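# Press springy cord onto drawn board line with blocks

## Task

Shape the springy cord so it follows the line marked on the board, and use the steel blocks to keep it in place. It counts only if the cord touches the line along its whole length and lies flat on the board.

## Robot and tools

Robot: two arms, left_arm and right_arm, each ending in a two-finger parallel gripper. Their bases sit in the scene frame at left_arm (-0.002, +0.444, +0.049) m and right_arm (+0.011, -0.309, +0.049) m, both nearly unrotated.

Frames. Scene frame: origin at table-top height, midway between the nominal bases; +z up, +x out over the table, left_arm on the +y side. Image left and right do not match these names. Each arm reports its hand pose (end_effector_position in metres, end_effector_quat_wxyz) in its own base frame. Those readings can be a few centimetres off, more at long reach. Fixed cameras and the table use the scene frame. Every motion offset is along the current Hand target's own axes. On the gripper, the fingers point along +z and close along x. The reported position is the point between the pads; fingertips reach 17.5 mm past it. A block projects about 10 cm from the last joint axis toward the gripper's -y and turns with it.

execute_actions(actions, cameras). actions is a list of actions. Each action is a table of at most 15 rows, one row per 1/30 s step; a short table repeats its final row to fill 15 steps. Every row holds 18 numbers in [-1, 1], both arms always included: left dx, dy, dz, rx, ry, rz, gripper position, force_limit, speed, then the same nine for the right arm. dx to rz are an offset, not a pose: they are measured from that arm's Hand target as it was when the action began, and every row is measured from that same start, not from the row before. Scale: 1.0 = 0.6 m or 180 degrees; rx, ry, rz form a single rotation vector. Sending the same offset again moves the arm further. All six pose numbers at 0 re-request the present Hand target. cameras: list of names, ["all"], or [] for none; if omitted, images come only with an empty actions list. An unknown name voids the call. An empty actions list just reports state and images.

Gripper numbers (absolute commands, not offsets). position: +1 fully open, 50 mm gap; pads meet near -0.65; send -1 to grip and keep sending it. force_limit per pad: -1 about 20 N, 0 about 102 N, +1 about 185 N (actual grip may exceed by about 15 N). speed of the gap: -1 20 mm/s, 0 85, +1 150. force_limit and speed begin at +1. A 0 is a real command, so to leave a gripper alone resend its last three values. New force_limit or speed only apply after position changes by at least 0.01; to loosen a grip, open first.

move(target, speed, blend, blocking, cameras). target: one 18-number row as above, or a list of up to 15 rows; every row is an offset from the same starting Hand targets. Grippers travel straight lines, rotating the short way, all finishing together, taking at least 0.5 s and at most 10 s in total. speed: m/s, 0.002 to 1, default 0.25 (rotation up to twice that in rad/s), one value or one per target. blend: corner rounding in m for lists, default 0 meaning stop at each point. blocking=false returns after about 0.5 s while the move continues. No obstacle avoidance; grippers lag and drift more at high speed. The result adds a "move:" line: done, off_target, moving, held or fault, plus limits=paced (pose clipped) or limits=held (steps withheld). done means at rest within 3 mm and 2 degrees; neither done nor off_target tells you about contact.

wait(seconds): 0 to 10, arms keep their last command; a running move continues. stop(): brakes the current move (needs some distance); fingers continue. zoom_image(camera, region): region [x0, y0, x1, y1] in pixels, at most 504 by 504, from the latest image of cam_high, cam_low, cam_board, cam_left_wrist or cam_right_wrist. finished_scene(scene): give this scene's number to end it once the cord stays in place without the robot; irreversible.

Cameras: all 896x504. OpenCV-style calibration is supplied per camera (K, distortion, T_world_to_cam, pos_world); fixed cameras may have shifted up to 2.3 degrees and 9 mm. Wrist-camera poses come from joint readings and can lag during motion.

Reading results. Hand target is your last commanded pose after clipping; the next offsets start from it. The gripper may stop short of it; a new command, even all zeros, asks again, and you can add the missing distance. object_status: 0 moving, 1 blocked while opening, 2 blocked while closing (a grip), 3 reached command or pads met. Gap in mm is about (250 - position_measured) x 0.202. Joint velocities may read within noise. Flange force is the external force on the gripper in its own axes, noisy, includes held weight, with extra lines for up to 4 earlier actions. MOTOR HOT warns of overheating; OVER-TEMPERATURE FAULT brakes that arm for 30 to 60 s or more.

Control limits. Each step the commanded pose is clipped to within 70 mm and 16 degrees of the measured gripper. Joint speed caps: 2.62 rad/s waist and shoulder, 3.14 elbow, 3.93 wrist joints. Joint ranges (rad): waist -3.491 to 3.491, shoulder -3.140 to 3.140, elbow -1.187 to 4.328, forearm roll -3.316 to 3.316, wrist pitch -3.140 to 3.140, wrist roll -3.927 to 3.927. Contact torque limits: 147 N m for waist, shoulder, elbow; 36.8 N m for the three wrist joints. Hitting one, or 150 N net external force, halts that arm for 10 s while it yields; release any grip that pins it.

Cautions. Arms are stiff: aiming even slightly past firm contact can fault; approach the board slowly. A pinned arm keeps pushing until commanded back past its gripper. Keep the arms apart: the clearance check is imperfect and a moderate press between arms, including one gripper closing on the other's fingers, can fail the task. Never let a block or the cord drop, fall far, or end up off the table; do not release pieces while they move; avoid hard knocks and strong pushes. Loose items may occasionally get nudged, so recheck before finishing. Heat rises from holding loads, stretching out, or pushing against unreachable targets.

Each tool is called after "Emit:" as name(argument=value, ...), one argument or row to a line, values as JSON.

## Session

Emit:
execute_actions(
  actions=[],
)

Scene clock: 0.00 s.
left_arm: end_effector_position=(+0.4010, +0.2182, +0.1635) position_measured=3 object_status=3 end_effector_quat_wxyz=(+0.630, -0.288, -0.689, -0.214) | right_arm: end_effector_position=(+0.3878, +0.3520, +0.3327) position_measured=3 object_status=3 end_effector_quat_wxyz=(-0.028, +0.483, +0.863, -0.144)
Joint positions: left_arm=[0.111 0.771 0.356 -1.1 -2.17 0.54] | right_arm=[0.969 0.448 0.643 -0.033 -2.058 -0.43]
Joint velocities: within noise
Flange force (N): no reading
Hand target: left_arm +0.4010, +0.2182, +0.1635; +0.630, -0.288, -0.689, -0.214 | right_arm +0.3878, +0.3520, +0.3327; -0.028, +0.483, +0.863, -0.144
Tool commands: left_gripper/position=+1.0 left_gripper/force_limit=+1.0 left_gripper/speed=+1.0 right_gripper/position=+1.0 right_gripper/force_limit=+1.0 right_gripper/speed=+1.0

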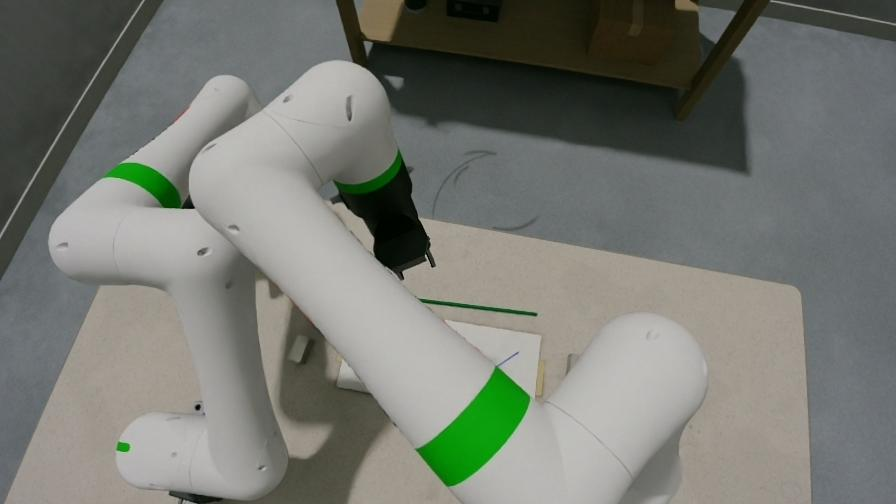

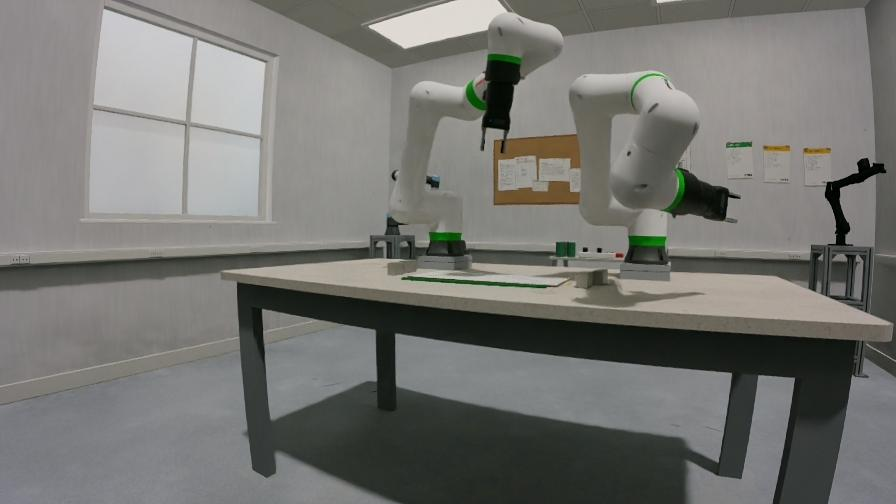

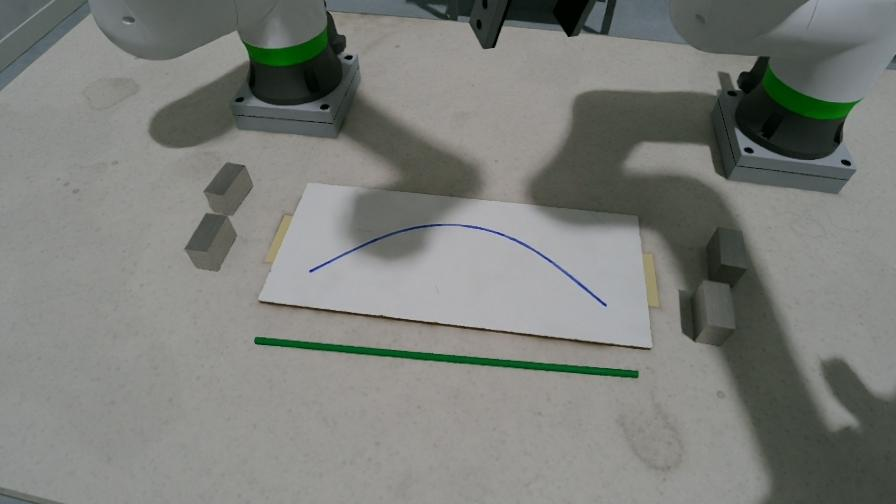

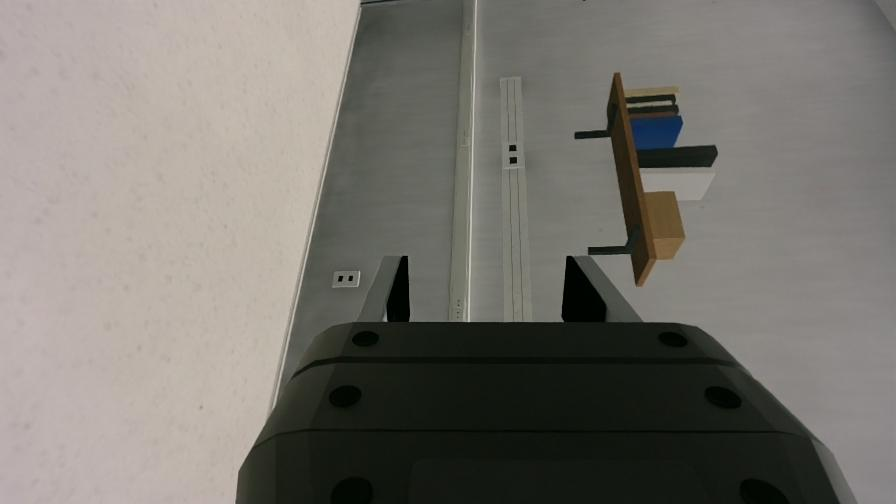

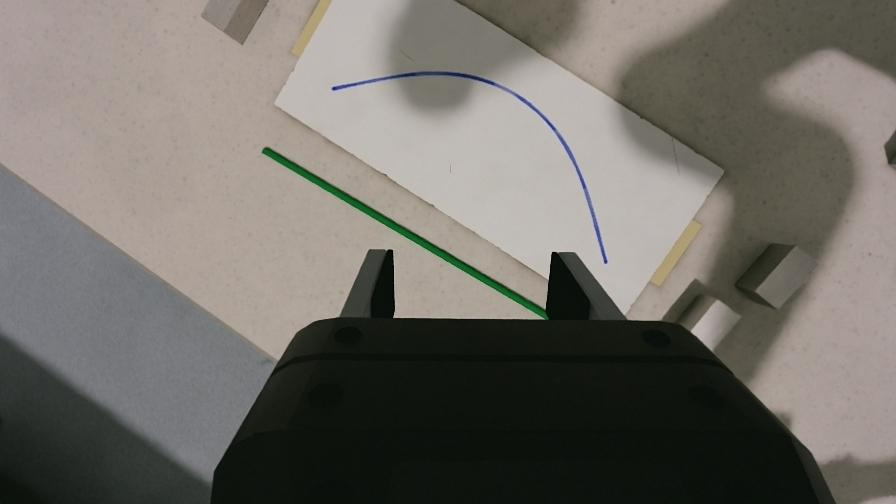

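Emit:
zoom_image(
  camera="cam_board",
  region=[240, 150, 460, 400],
)

Emit:
zoom_image(
  camera="cam_board",
  region=[440, 150, 660, 400],
)

Emit:
zoom_image(
  camera="cam_board",
  region=[170, 150, 270, 280],
)

Emit:
zoom_image(
  camera="cam_board",
  region=[670, 215, 770, 365],
)

Scaled by 2.016 from the camera's 896x504 image, which has a finer 1280x720 frame.

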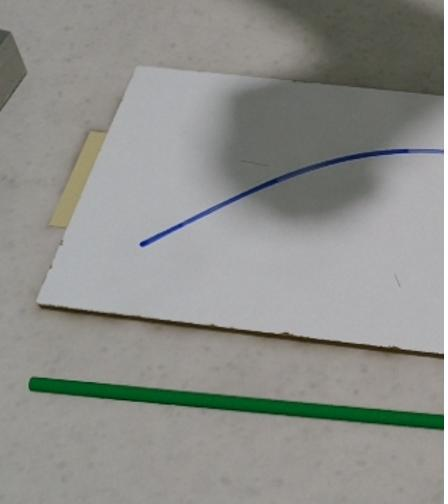

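Scaled by 2.016 from the camera's 896x504 image, which has a finer 1280x720 frame.

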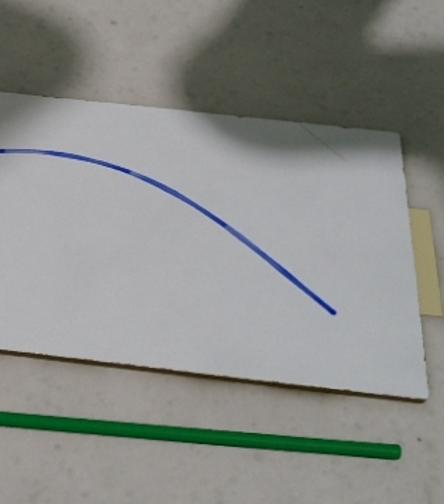

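Scaled by 3.877 from the camera's 896x504 image, which has a finer 1280x720 frame.

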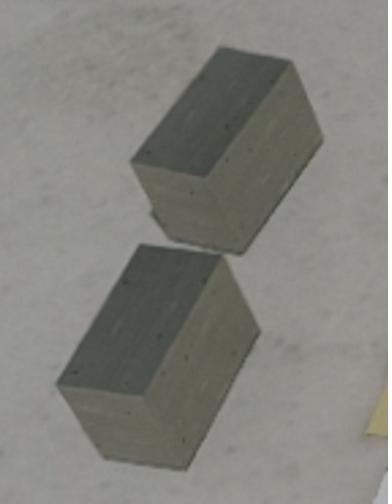

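Scaled by 3.360 from the camera's 896x504 image, which has a finer 1280x720 frame.

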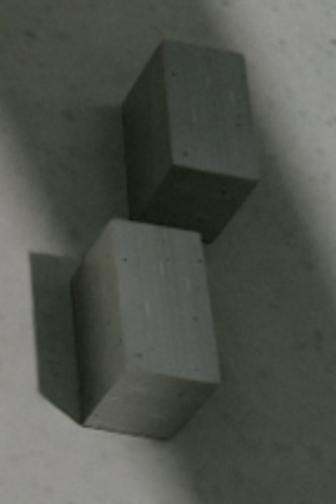

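Emit:
move(
  target=[0.15,-0.521,-0.314,-0.2094,-0.4248,0.2018,1,-0.8,0,-0.426,-0.328,0.367,-0.0788,0.0532,0.174,1,-0.8,0],
  speed=0.3,
  cameras=["cam_board","cam_left_wrist","cam_right_wrist"],
)

Scene clock: 125.67 s.
left_arm: end_effector_position=(+0.3292, -0.1265, +0.2953) position_measured=3 object_status=3 end_effector_quat_wxyz=(+0.001, +0.707, +0.707, +0.001) | right_arm: end_effector_position=(+0.3200, -0.0087, +0.1990) position_measured=3 object_status=3 end_effector_quat_wxyz=(+0.000, +0.707, +0.707, +0.001)
Joint positions: left_arm=[0.01 -0.251 -0.187 0 -1.633 -0.011] | right_arm=[0.39 -0.332 -0.469 -0.001 -1.432 -0.39]
Flange force (N): left_arm=[2.5 0.8 -0.6] | right_arm=[0.2 1.7 -3.1]
Hand target: left_arm +0.3292, -0.1265, +0.2953; +0.001, +0.707, +0.707, +0.001 | right_arm +0.3200, -0.0087, +0.1990; +0.000, +0.707, +0.707, +0.001
Off the commanded pose: left_arm 0.000 m, 0 deg | right_arm 0.000 m, 0 deg.
move: done
camera_calibration:
cam_left_wrist: T_world_to_cam=[[-0.00145449, 0.999999, 0.000490628, 0.136937], [0.939014, 0.00119707, 0.343876, -0.396939], [0.343875, 0.00096087, -0.939015, 0.29525], [0, 0, 0, 1]] pos_world=[0.271401, -0.136745, 0.413674]
cam_right_wrist: T_world_to_cam=[[-0.0183486, 0.999758, 0.0121522, 0.0204489], [0.930969, 0.0126509, 0.36488, -0.360364], [0.364638, 0.0180084, -0.930975, 0.199189], [0, 0, 0, 1]] pos_world=[0.26323, -0.0194721, 0.316681]
Images, in order (width x height): cam_board 896x504, cam_left_wrist 896x504, cam_right_wrist 896x504.

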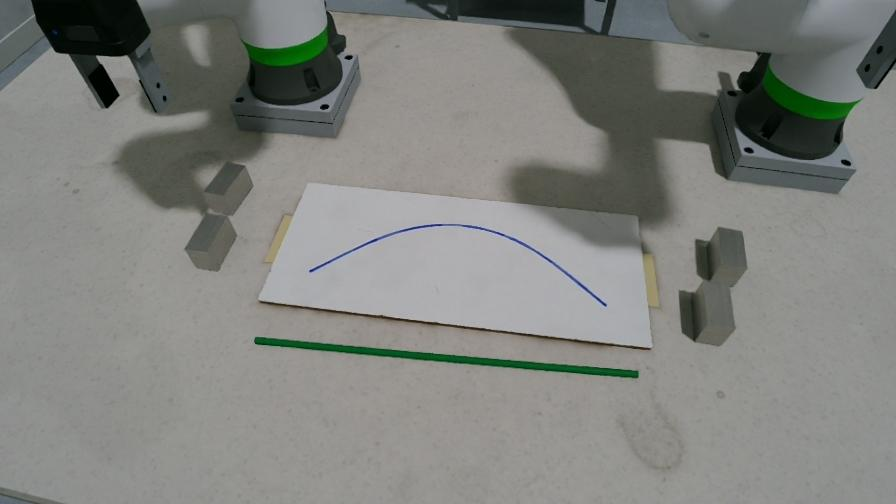

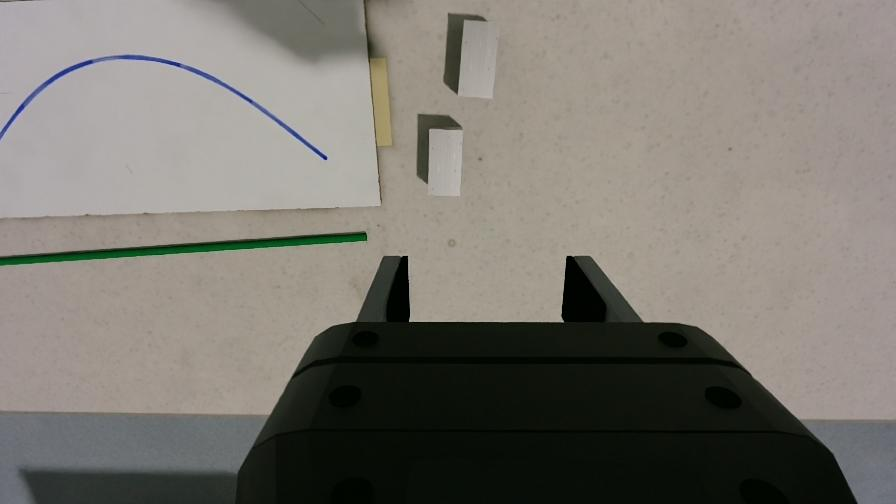

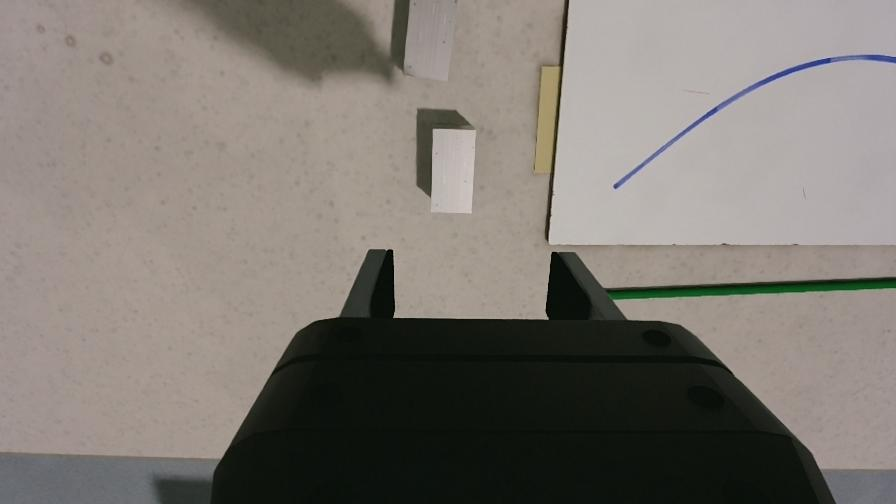

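Emit:
move(
  target=[
    [-0.0208,0.0173,0.4188,0,0,0,1,-0.8,0,-0.0042,0.0108,0.258,0,0,0,1,-0.8,0],
    [-0.0208,0.0173,0.5188,0,0,0,1,-0.8,0,-0.0042,0.0108,0.358,0,0,0,1,-0.8,0],
  ],
  speed=[0.3,0.08],
  blend=0.01,
  cameras=["cam_board","cam_left_wrist","cam_right_wrist"],
)

Scene clock: 153.27 s.
left_arm: end_effector_position=(+0.3401, -0.1389, -0.0160) position_measured=3 object_status=3 end_effector_quat_wxyz=(+0.001, +0.707, +0.707, +0.001) | right_arm: end_effector_position=(+0.3266, -0.0109, -0.0158) position_measured=3 object_status=3 end_effector_quat_wxyz=(+0.000, +0.707, +0.707, +0.001)
Joint positions: left_arm=[-0.026 0.075 -0.682 0 -0.812 0.026] | right_arm=[0.375 -0.03 -0.789 -0.001 -0.811 -0.374]
Flange force (N): left_arm=[2.7 0.6 0.5] | right_arm=[0.6 2.4 -2.0]
Hand target: left_arm +0.3401, -0.1389, -0.0160; +0.001, +0.707, +0.707, +0.001 | right_arm +0.3266, -0.0109, -0.0158; +0.000, +0.707, +0.707, +0.001
Off the commanded pose: left_arm 0.000 m, 0 deg | right_arm 0.000 m, 0 deg.
move: done
camera_calibration:
cam_left_wrist: T_world_to_cam=[[-0.00145595, 0.999999, 0.000490491, 0.149606], [0.938982, 0.0011984, 0.343965, -0.300144], [0.343964, 0.000961358, -0.938982, -0.000735971], [0, 0, 0, 1]] pos_world=[0.282301, -0.149245, 0.102475]
cam_right_wrist: T_world_to_cam=[[-0.0182187, 0.999761, 0.0120943, 0.0254511], [0.930971, 0.0125512, 0.364878, -0.288105], [0.364639, 0.017907, -0.930977, -0.00315145], [0, 0, 0, 1]] pos_world=[0.26983, -0.0217725, 0.101881]
Images, in order (width x height): cam_board 896x504, cam_left_wrist 896x504, cam_right_wrist 896x504.

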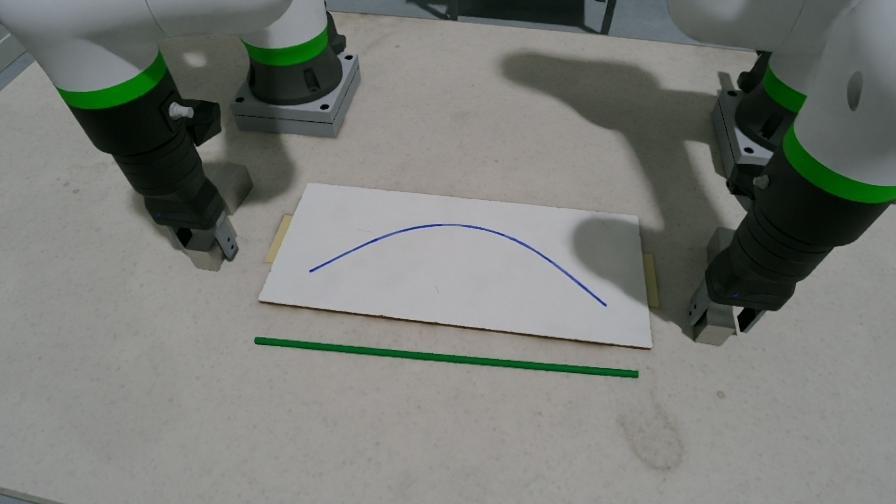

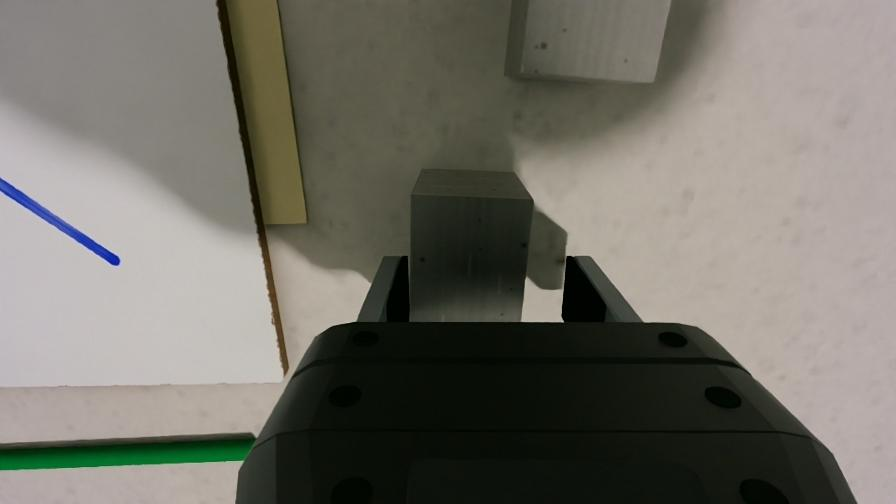

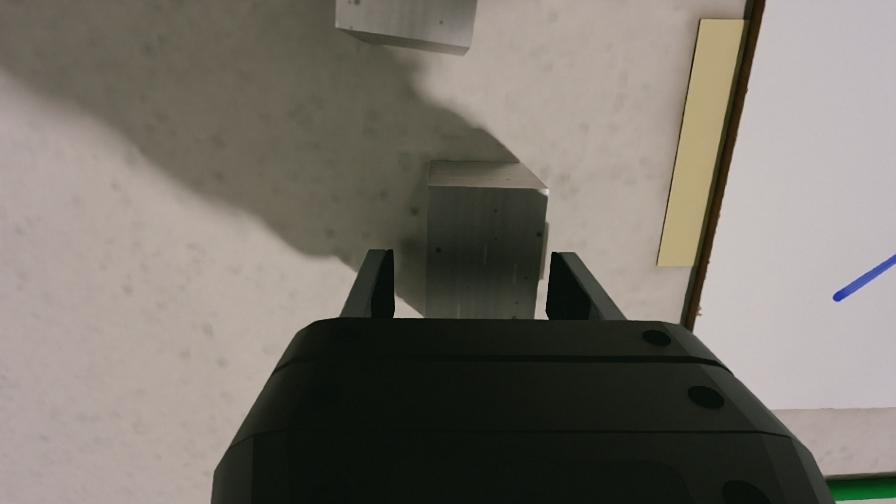

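Emit:
move(
  target=[
    [-0.0067,0,0,0,0,0,1,-0.8,-0.5,0.0055,0,0,0,0,0,1,-0.8,-0.5],
    [-0.0067,0,0,0,0,0,-1,-0.8,-0.5,0.0055,0,0,0,0,0,-1,-0.8,-0.5],
    [-0.0067,0,-0.1,0,0,0,-1,-0.8,-0.5,0.0055,0,-0.1,0,0,0,-1,-0.8,-0.5],
  ],
  speed=0.15,
  cameras=["cam_left_wrist","cam_right_wrist"],
)

Scene clock: 161.10 s.
left_arm: end_effector_position=(+0.3399, -0.1431, +0.0440) position_measured=103 object_status=2 end_effector_quat_wxyz=(+0.001, +0.707, +0.707, +0.001) | right_arm: end_effector_position=(+0.3266, -0.0078, +0.0442) position_measured=103 object_status=2 end_effector_quat_wxyz=(+0.000, +0.707, +0.707, +0.001)
Joint positions: left_arm=[-0.038 -0.036 -0.617 0 -0.988 0.038] | right_arm=[0.385 -0.154 -0.722 -0.001 -1.002 -0.384]
Flange force (N): left_arm=[3.8 1.5 5.8] | right_arm=[0.1 3.0 2.3]
Hand target: left_arm +0.3400, -0.1430, +0.0440; +0.001, +0.707, +0.707, +0.001 | right_arm +0.3266, -0.0077, +0.0442; +0.000, +0.707, +0.707, +0.001
Off the commanded pose: left_arm 0.000 m, 0 deg | right_arm 0.000 m, 0 deg.
move: done
camera_calibration:
cam_left_wrist: T_world_to_cam=[[-0.00151587, 0.999999, 0.0003622, 0.153714], [0.939015, 0.00129887, 0.343875, -0.320534], [0.343874, 0.000861381, -0.939015, 0.0555969], [0, 0, 0, 1]] pos_world=[0.282101, -0.153345, 0.162374]
cam_right_wrist: T_world_to_cam=[[-0.0183707, 0.99976, 0.0119303, 0.021593], [0.930968, 0.0127525, 0.364879, -0.310034], [0.364639, 0.0178098, -0.930979, 0.0526482], [0, 0, 0, 1]] pos_world=[0.26983, -0.0185717, 0.161881]
Images, in order (width x height): cam_left_wrist 896x504, cam_right_wrist 896x504.

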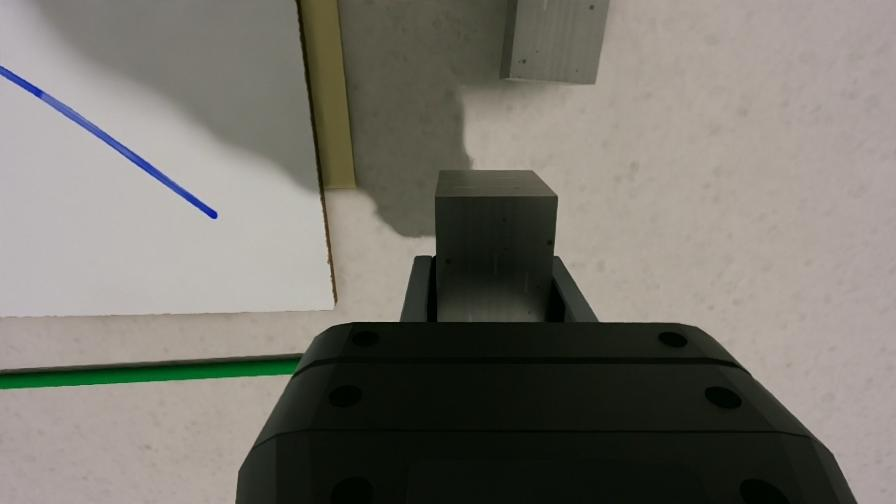

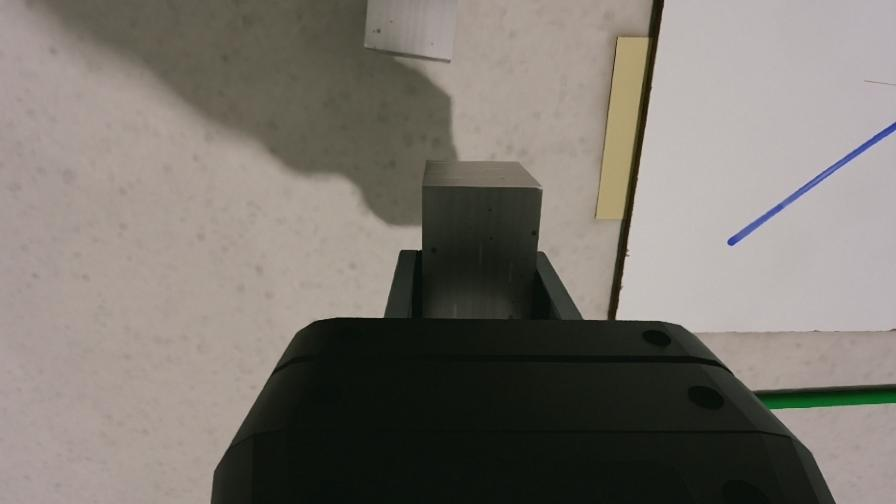

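Emit:
move(
  target=[
    [-0.2223,-0.0553,0,0,0,-0.274,-1,-0.8,-0.5,0.244,-0.0278,0,0,0,0.269,-1,-0.8,-0.5],
    [-0.2223,-0.0553,0.0892,0,0,-0.274,-1,-0.8,-0.5,0.244,-0.0278,0.0895,0,0,0.269,-1,-0.8,-0.5],
  ],
  speed=[0.25,0.06],
  cameras=["cam_board","cam_left_wrist","cam_right_wrist"],
)

Scene clock: 176.47 s.
left_arm: end_effector_position=(+0.3069, -0.2763, -0.0095) position_measured=103 object_status=2 end_effector_quat_wxyz=(+0.001, +0.348, +0.938, +0.000) | right_arm: end_effector_position=(+0.3099, +0.1388, -0.0093) position_measured=103 object_status=2 end_effector_quat_wxyz=(-0.001, +0.935, +0.355, +0.001)
Joint positions: left_arm=[-0.414 0.169 -0.553 -0.001 -0.848 1.275] | right_arm=[0.813 -0.011 -0.75 -0.001 -0.83 -1.658]
Flange force (N): left_arm=[4.8 4.9 -14.4] | right_arm=[2.6 0.4 3.7]
Hand target: left_arm +0.3068, -0.2763, -0.0096; +0.001, +0.348, +0.938, +0.000 | right_arm +0.3100, +0.1388, -0.0093; -0.001, +0.935, +0.355, +0.001
Off the commanded pose: left_arm 0.000 m, 0 deg | right_arm 0.000 m, 0 deg.
move: done
camera_calibration:
cam_left_wrist: T_world_to_cam=[[-0.759242, 0.650808, -0.000968943, 0.4229], [0.61092, 0.71322, 0.343648, 0.0264805], [0.22434, 0.26032, -0.939098, 0.125188], [0, 0, 0, 1]] pos_world=[0.276821, -0.326702, 0.108874]
cam_right_wrist: T_world_to_cam=[[0.73576, 0.677135, 0.0120596, -0.313505], [0.627586, -0.688398, 0.363655, -0.0855545], [0.254545, -0.259994, -0.931456, 0.0789983], [0, 0, 0, 1]] pos_world=[0.264249, 0.173929, 0.108476]
Images, in order (width x height): cam_board 896x504, cam_left_wrist 896x504, cam_right_wrist 896x504.

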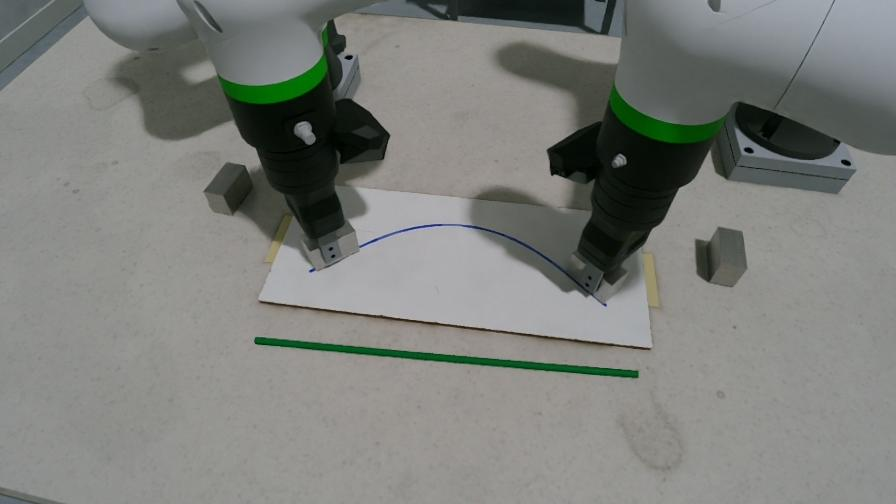

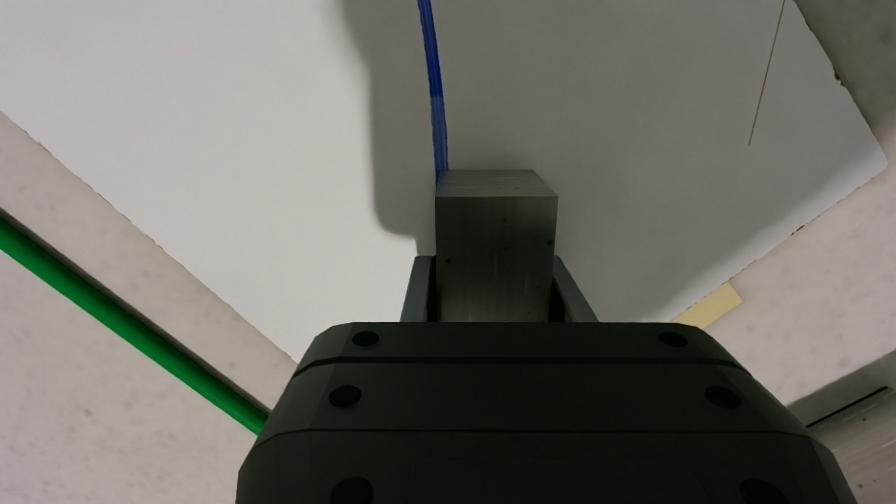

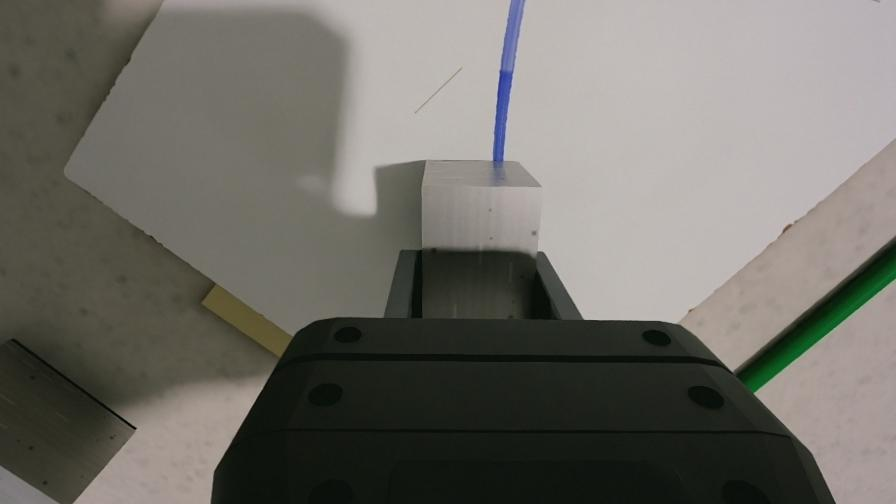

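Emit:
move(
  target=[
    [0,0,-0.01,0,0,0,-1,-0.8,-0.5,0,0,-0.01,0,0,0,-1,-0.8,-0.5],
    [0.0105,0,-0.01,0,0,-0.028,-1,-0.8,-0.5,-0.0192,0,-0.01,0,0,0.014,-1,-0.8,-0.5],
    [0.0105,0,-0.001,0,0,-0.028,-1,-0.8,-0.5,-0.0192,0,0.001,0,0,0.014,-1,-0.8,-0.5],
  ],
  speed=0.06,
  blend=0.002,
  cameras=["cam_left_wrist","cam_right_wrist"],
)

Scene clock: 189.83 s.
left_arm: end_effector_position=(+0.3020, -0.2722, -0.0090) position_measured=103 object_status=2 end_effector_quat_wxyz=(+0.001, +0.306, +0.952, +0.000) | right_arm: end_effector_position=(+0.3013, +0.1312, -0.0098) position_measured=103 object_status=2 end_effector_quat_wxyz=(-0.001, +0.943, +0.334, +0.001)
Joint positions: left_arm=[-0.409 0.153 -0.57 -0.001 -0.846 1.358] | right_arm=[0.817 -0.039 -0.779 -0.001 -0.829 -1.706]
Flange force (N): left_arm=[-0.2 2.1 5.4] | right_arm=[-23.6 -13.4 -69.9]
Hand target: left_arm +0.3021, -0.2722, -0.0090; +0.001, +0.306, +0.952, +0.000 | right_arm +0.3013, +0.1312, -0.0099; -0.001, +0.943, +0.334, +0.001
Off the commanded pose: left_arm 0.000 m, 0 deg | right_arm 0.000 m, 0 deg.
move: done
camera_calibration:
cam_left_wrist: T_world_to_cam=[[-0.81354, 0.581508, -0.000946459, 0.414135], [0.545889, 0.764267, 0.343366, 0.0598226], [0.200393, 0.278825, -0.939201, 0.138013], [0, 0, 0, 1]] pos_world=[0.276602, -0.325025, 0.109473]
cam_right_wrist: T_world_to_cam=[[0.7648, 0.644154, 0.012125, -0.306458], [0.596751, -0.715361, 0.36352, -0.072279], [0.242836, -0.270784, -0.931508, 0.0836121], [0, 0, 0, 1]] pos_world=[0.257207, 0.168341, 0.107876]
Images, in order (width x height): cam_left_wrist 896x504, cam_right_wrist 896x504.

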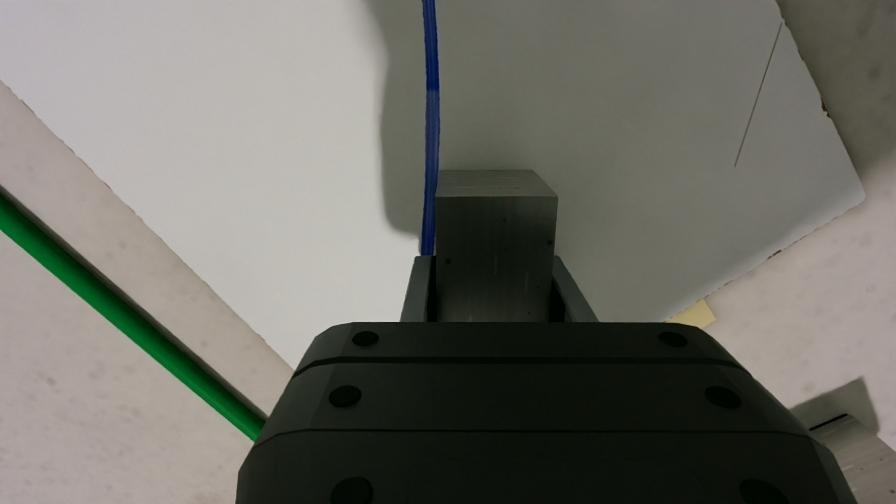

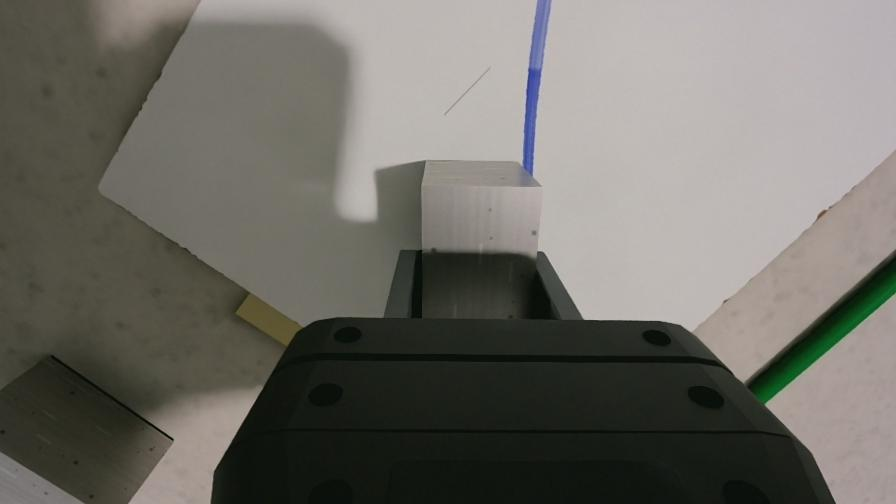

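Emit:
move(
  target=[
    [0,0,0,0,0,0,-1,-0.8,-0.5,0,0,-0.003,0,0,0,-1,-0.8,-0.5],
    [0,0,0,0,0,0,-1,-0.8,-0.5,-0.0022,0,-0.003,0,0,0,-1,-0.8,-0.5],
    [0,0,0,0,0,0,-1,-0.8,-0.5,-0.0022,0,-0.0012,0,0,0,-1,-0.8,-0.5],
    [0,0,0,0,0,0,1,-0.8,-0.8,-0.0022,0,-0.0012,0,0,0,1,-0.8,-0.8],
    [0,0,-0.2,0,0,0,1,-0.8,-0.8,-0.0022,0,-0.2,0,0,0,1,-0.8,-0.8],
  ],
  speed=[0.05,0.05,0.05,0.05,0.25],
  cameras=["cam_board","cam_left_wrist","cam_right_wrist"],
)

Scene clock: 197.57 s.
left_arm: end_effector_position=(+0.3018, -0.2722, +0.1110) position_measured=3 object_status=3 end_effector_quat_wxyz=(+0.001, +0.306, +0.952, +0.000) | right_arm: end_effector_position=(+0.3002, +0.1301, +0.1101) position_measured=3 object_status=3 end_effector_quat_wxyz=(-0.001, +0.943, +0.334, +0.000)
Joint positions: left_arm=[-0.409 -0.025 -0.43 -0.001 -1.165 1.358] | right_arm=[0.817 -0.246 -0.623 -0.001 -1.193 -1.706]
Flange force (N): left_arm=[-1.5 1.4 -0.1] | right_arm=[0.8 -1.4 -2.6]
Hand target: left_arm +0.3019, -0.2722, +0.1110; +0.001, +0.306, +0.952, +0.000 | right_arm +0.3002, +0.1302, +0.1101; -0.001, +0.943, +0.334, +0.001
Off the commanded pose: left_arm 0.000 m, 0 deg | right_arm 0.000 m, 0 deg.
move: done
camera_calibration:
cam_left_wrist: T_world_to_cam=[[-0.813463, 0.581616, -0.000898668, 0.414089], [0.546004, 0.764185, 0.343368, 0.0187033], [0.200395, 0.278826, -0.939201, 0.250663], [0, 0, 0, 1]] pos_world=[0.276402, -0.325025, 0.229373]
cam_right_wrist: T_world_to_cam=[[0.76479, 0.644168, 0.0119813, -0.306406], [0.596768, -0.715279, 0.363654, -0.116104], [0.242824, -0.270969, -0.931457, 0.195268], [0, 0, 0, 1]] pos_world=[0.256207, 0.167242, 0.227777]
Images, in order (width x height): cam_board 896x504, cam_left_wrist 896x504, cam_right_wrist 896x504.

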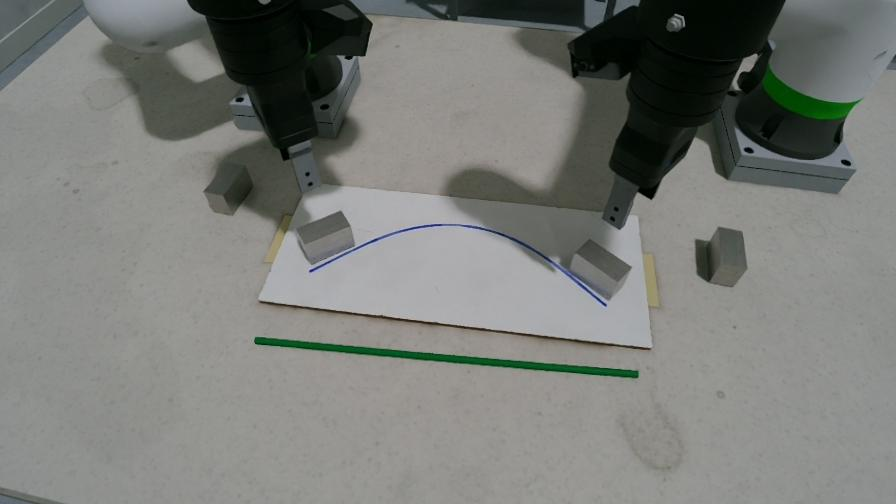

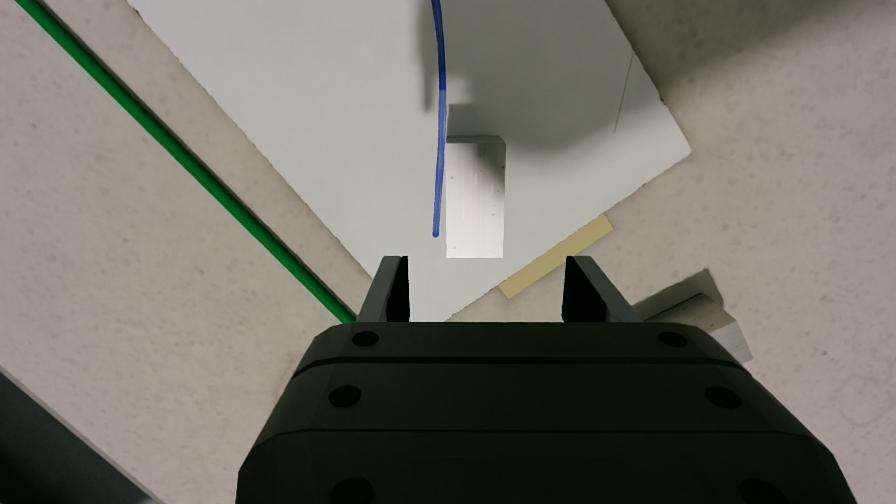

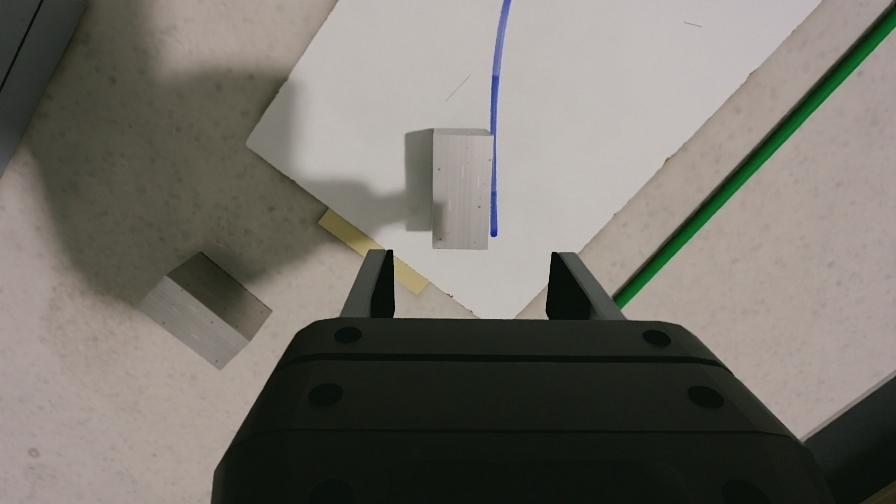

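Emit:
move(
  target=[
    [-0.3515,-0.0984,0.15,0,0,-0.22,0.175,-0.8,-0.8,0,0.1,-0.15,0,0,0,1,-0.8,-0.8],
    [-0.3515,-0.0984,0.234,0,0,-0.22,0.175,-0.8,-0.8,0,0.1,-0.15,0,0,0,1,-0.8,-0.8],
  ],
  speed=[0.25,0.06],
  cameras=["cam_board","cam_left_wrist"],
)

Scene clock: 228.17 s.
left_arm: end_effector_position=(+0.4392, -0.4432, -0.0288) position_measured=126 object_status=3 end_effector_quat_wxyz=(+0.001, -0.034, +0.999, +0.000) | right_arm: end_effector_position=(+0.3380, +0.0834, +0.2001) position_measured=3 object_status=3 end_effector_quat_wxyz=(-0.001, +0.943, +0.334, +0.001)
Joint positions: left_arm=[-0.581 0.641 0.083 -0.001 -1.011 2.221] | right_arm=[0.624 -0.251 -0.409 -0.001 -1.412 -1.513]
Flange force (N): left_arm=[5.4 20.8 -79.4] | right_arm=[2.1 0.3 -3.5]
Hand target: left_arm +0.4390, -0.4431, -0.0292; +0.001, -0.034, +0.999, +0.000 | right_arm +0.3380, +0.0834, +0.2001; -0.001, +0.943, +0.334, +0.001
Off the commanded pose: left_arm 0.000 m, 0 deg | right_arm 0.000 m, 0 deg.
move: done
camera_calibration:
cam_left_wrist: T_world_to_cam=[[-0.997508, -0.0705359, -0.00179498, 0.416888], [-0.0668915, 0.937262, 0.342147, 0.468265], [-0.0224513, 0.341415, -0.939645, 0.265138], [0, 0, 0, 1]] pos_world=[0.453124, -0.500004, 0.0896686]
Images, in order (width x height): cam_board 896x504, cam_left_wrist 896x504.

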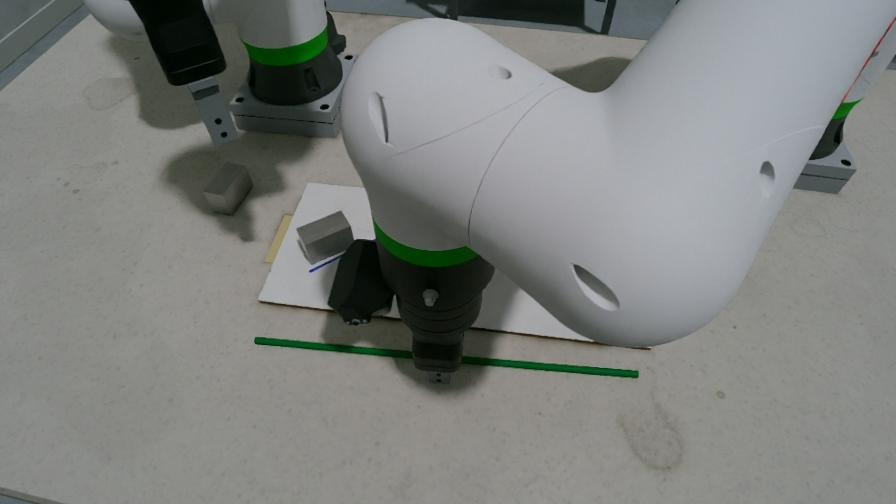

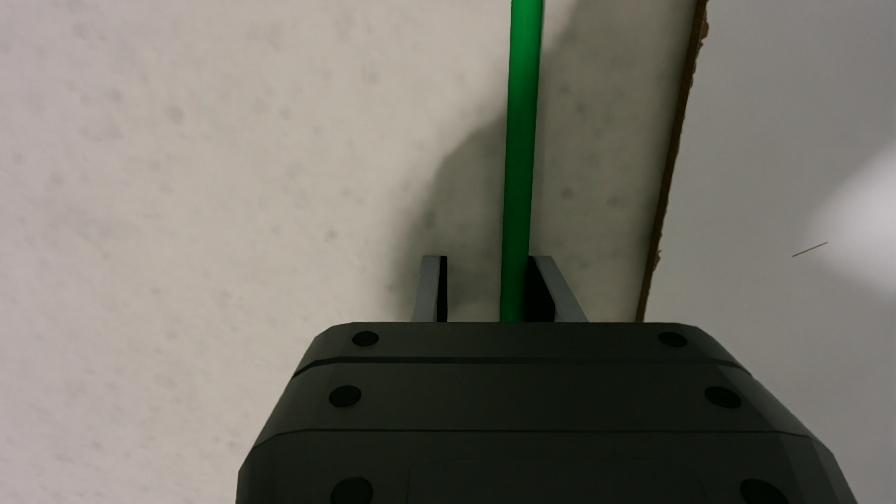

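Emit:
move(
  target=[
    [0,0,-0.0028,0,0,0,0.175,-0.8,-0.8,0,0,0,0,0,0,1,-0.8,-0.8],
    [0.0117,0,-0.0028,0,0,0,0.175,-0.8,-0.8,0,0,0,0,0,0,1,-0.8,-0.8],
    [0.0117,0,-0.0028,0,0,0,-1,-0.8,-0.8,0,0,0,0,0,0,1,-0.8,-0.8],
    [0.0117,0,-0.067,0,0,0.0106,-1,-0.8,-0.8,0,0,0,0,0,0,1,-0.8,-0.8],
    [0.1318,0.0133,-0.04,0,0,0.0106,-1,-0.8,-0.8,0,0,0,0,0,0,1,-0.8,-0.8],
  ],
  speed=[0.1,0.1,0.1,0.1,0.1],
  cameras=["cam_board","cam_left_wrist","cam_right_wrist"],
)

Scene clock: 241.97 s.
left_arm: end_effector_position=(+0.3596, -0.4406, -0.0053) position_measured=214 object_status=2 end_effector_quat_wxyz=(+0.001, -0.018, +1.000, +0.000) | right_arm: end_effector_position=(+0.3380, +0.0834, +0.2001) position_measured=3 object_status=3 end_effector_quat_wxyz=(-0.001, +0.943, +0.334, +0.001)
Joint positions: left_arm=[-0.656 0.494 -0.089 -0.001 -0.987 2.263] | right_arm=[0.624 -0.251 -0.409 -0.001 -1.412 -1.513]
Flange force (N): left_arm=[-2.6 -0.7 0.8] | right_arm=[2.2 0.7 -3.2]
Hand target: left_arm +0.3595, -0.4406, -0.0053; +0.001, -0.018, +1.000, +0.000 | right_arm +0.3380, +0.0834, +0.2001; -0.001, +0.943, +0.334, +0.001
Off the commanded pose: left_arm 0.000 m, 0 deg | right_arm 0.000 m, 0 deg.
move: done
camera_calibration:
cam_left_wrist: T_world_to_cam=[[-0.999306, -0.0372126, -0.00141025, 0.353108], [-0.0354445, 0.938846, 0.342507, 0.441772], [-0.0114216, 0.342319, -0.939514, 0.280977], [0, 0, 0, 1]] pos_world=[0.371731, -0.497799, 0.11317]
cam_right_wrist: T_world_to_cam=[[0.764814, 0.644138, 0.0120642, -0.306263], [0.596735, -0.71534, 0.363587, -0.204696], [0.24283, -0.270877, -0.931482, 0.257285], [0, 0, 0, 1]] pos_world=[0.293907, 0.120541, 0.317776]
Images, in order (width x height): cam_board 896x504, cam_left_wrist 896x504, cam_right_wrist 896x504.

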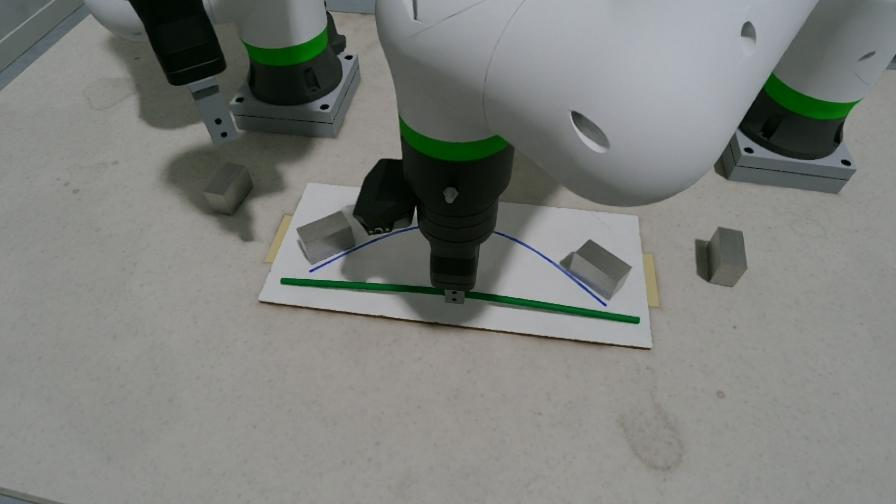

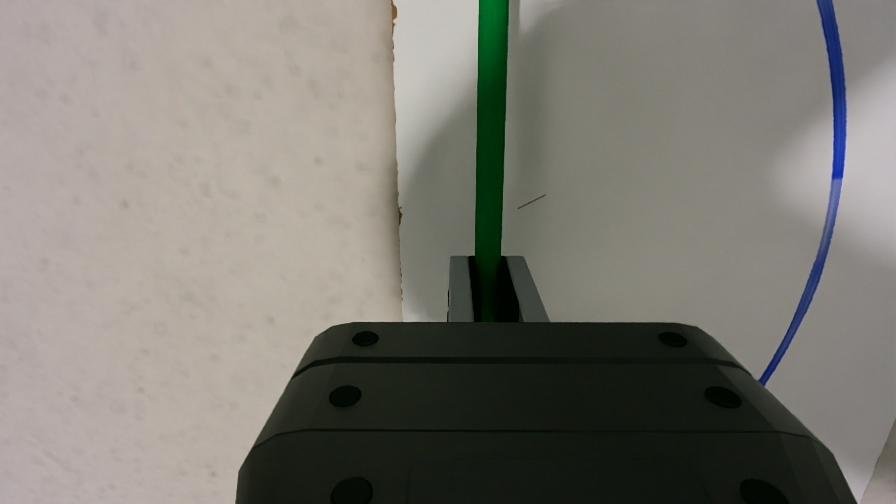

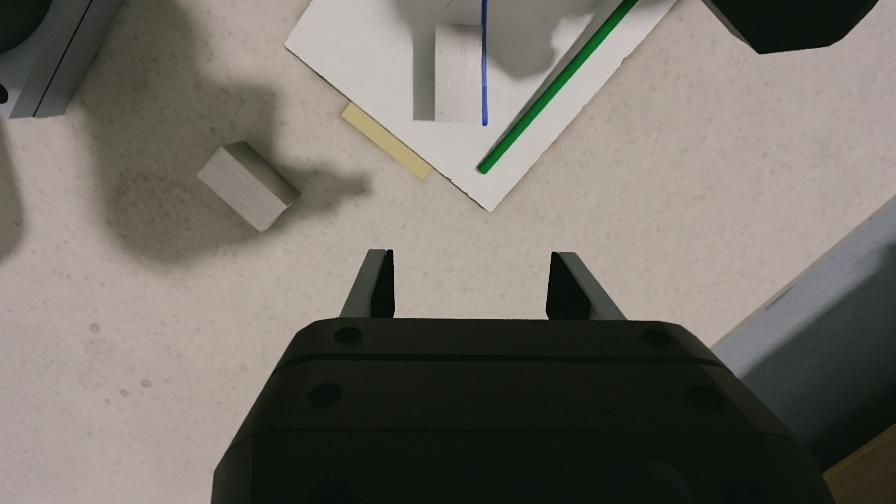

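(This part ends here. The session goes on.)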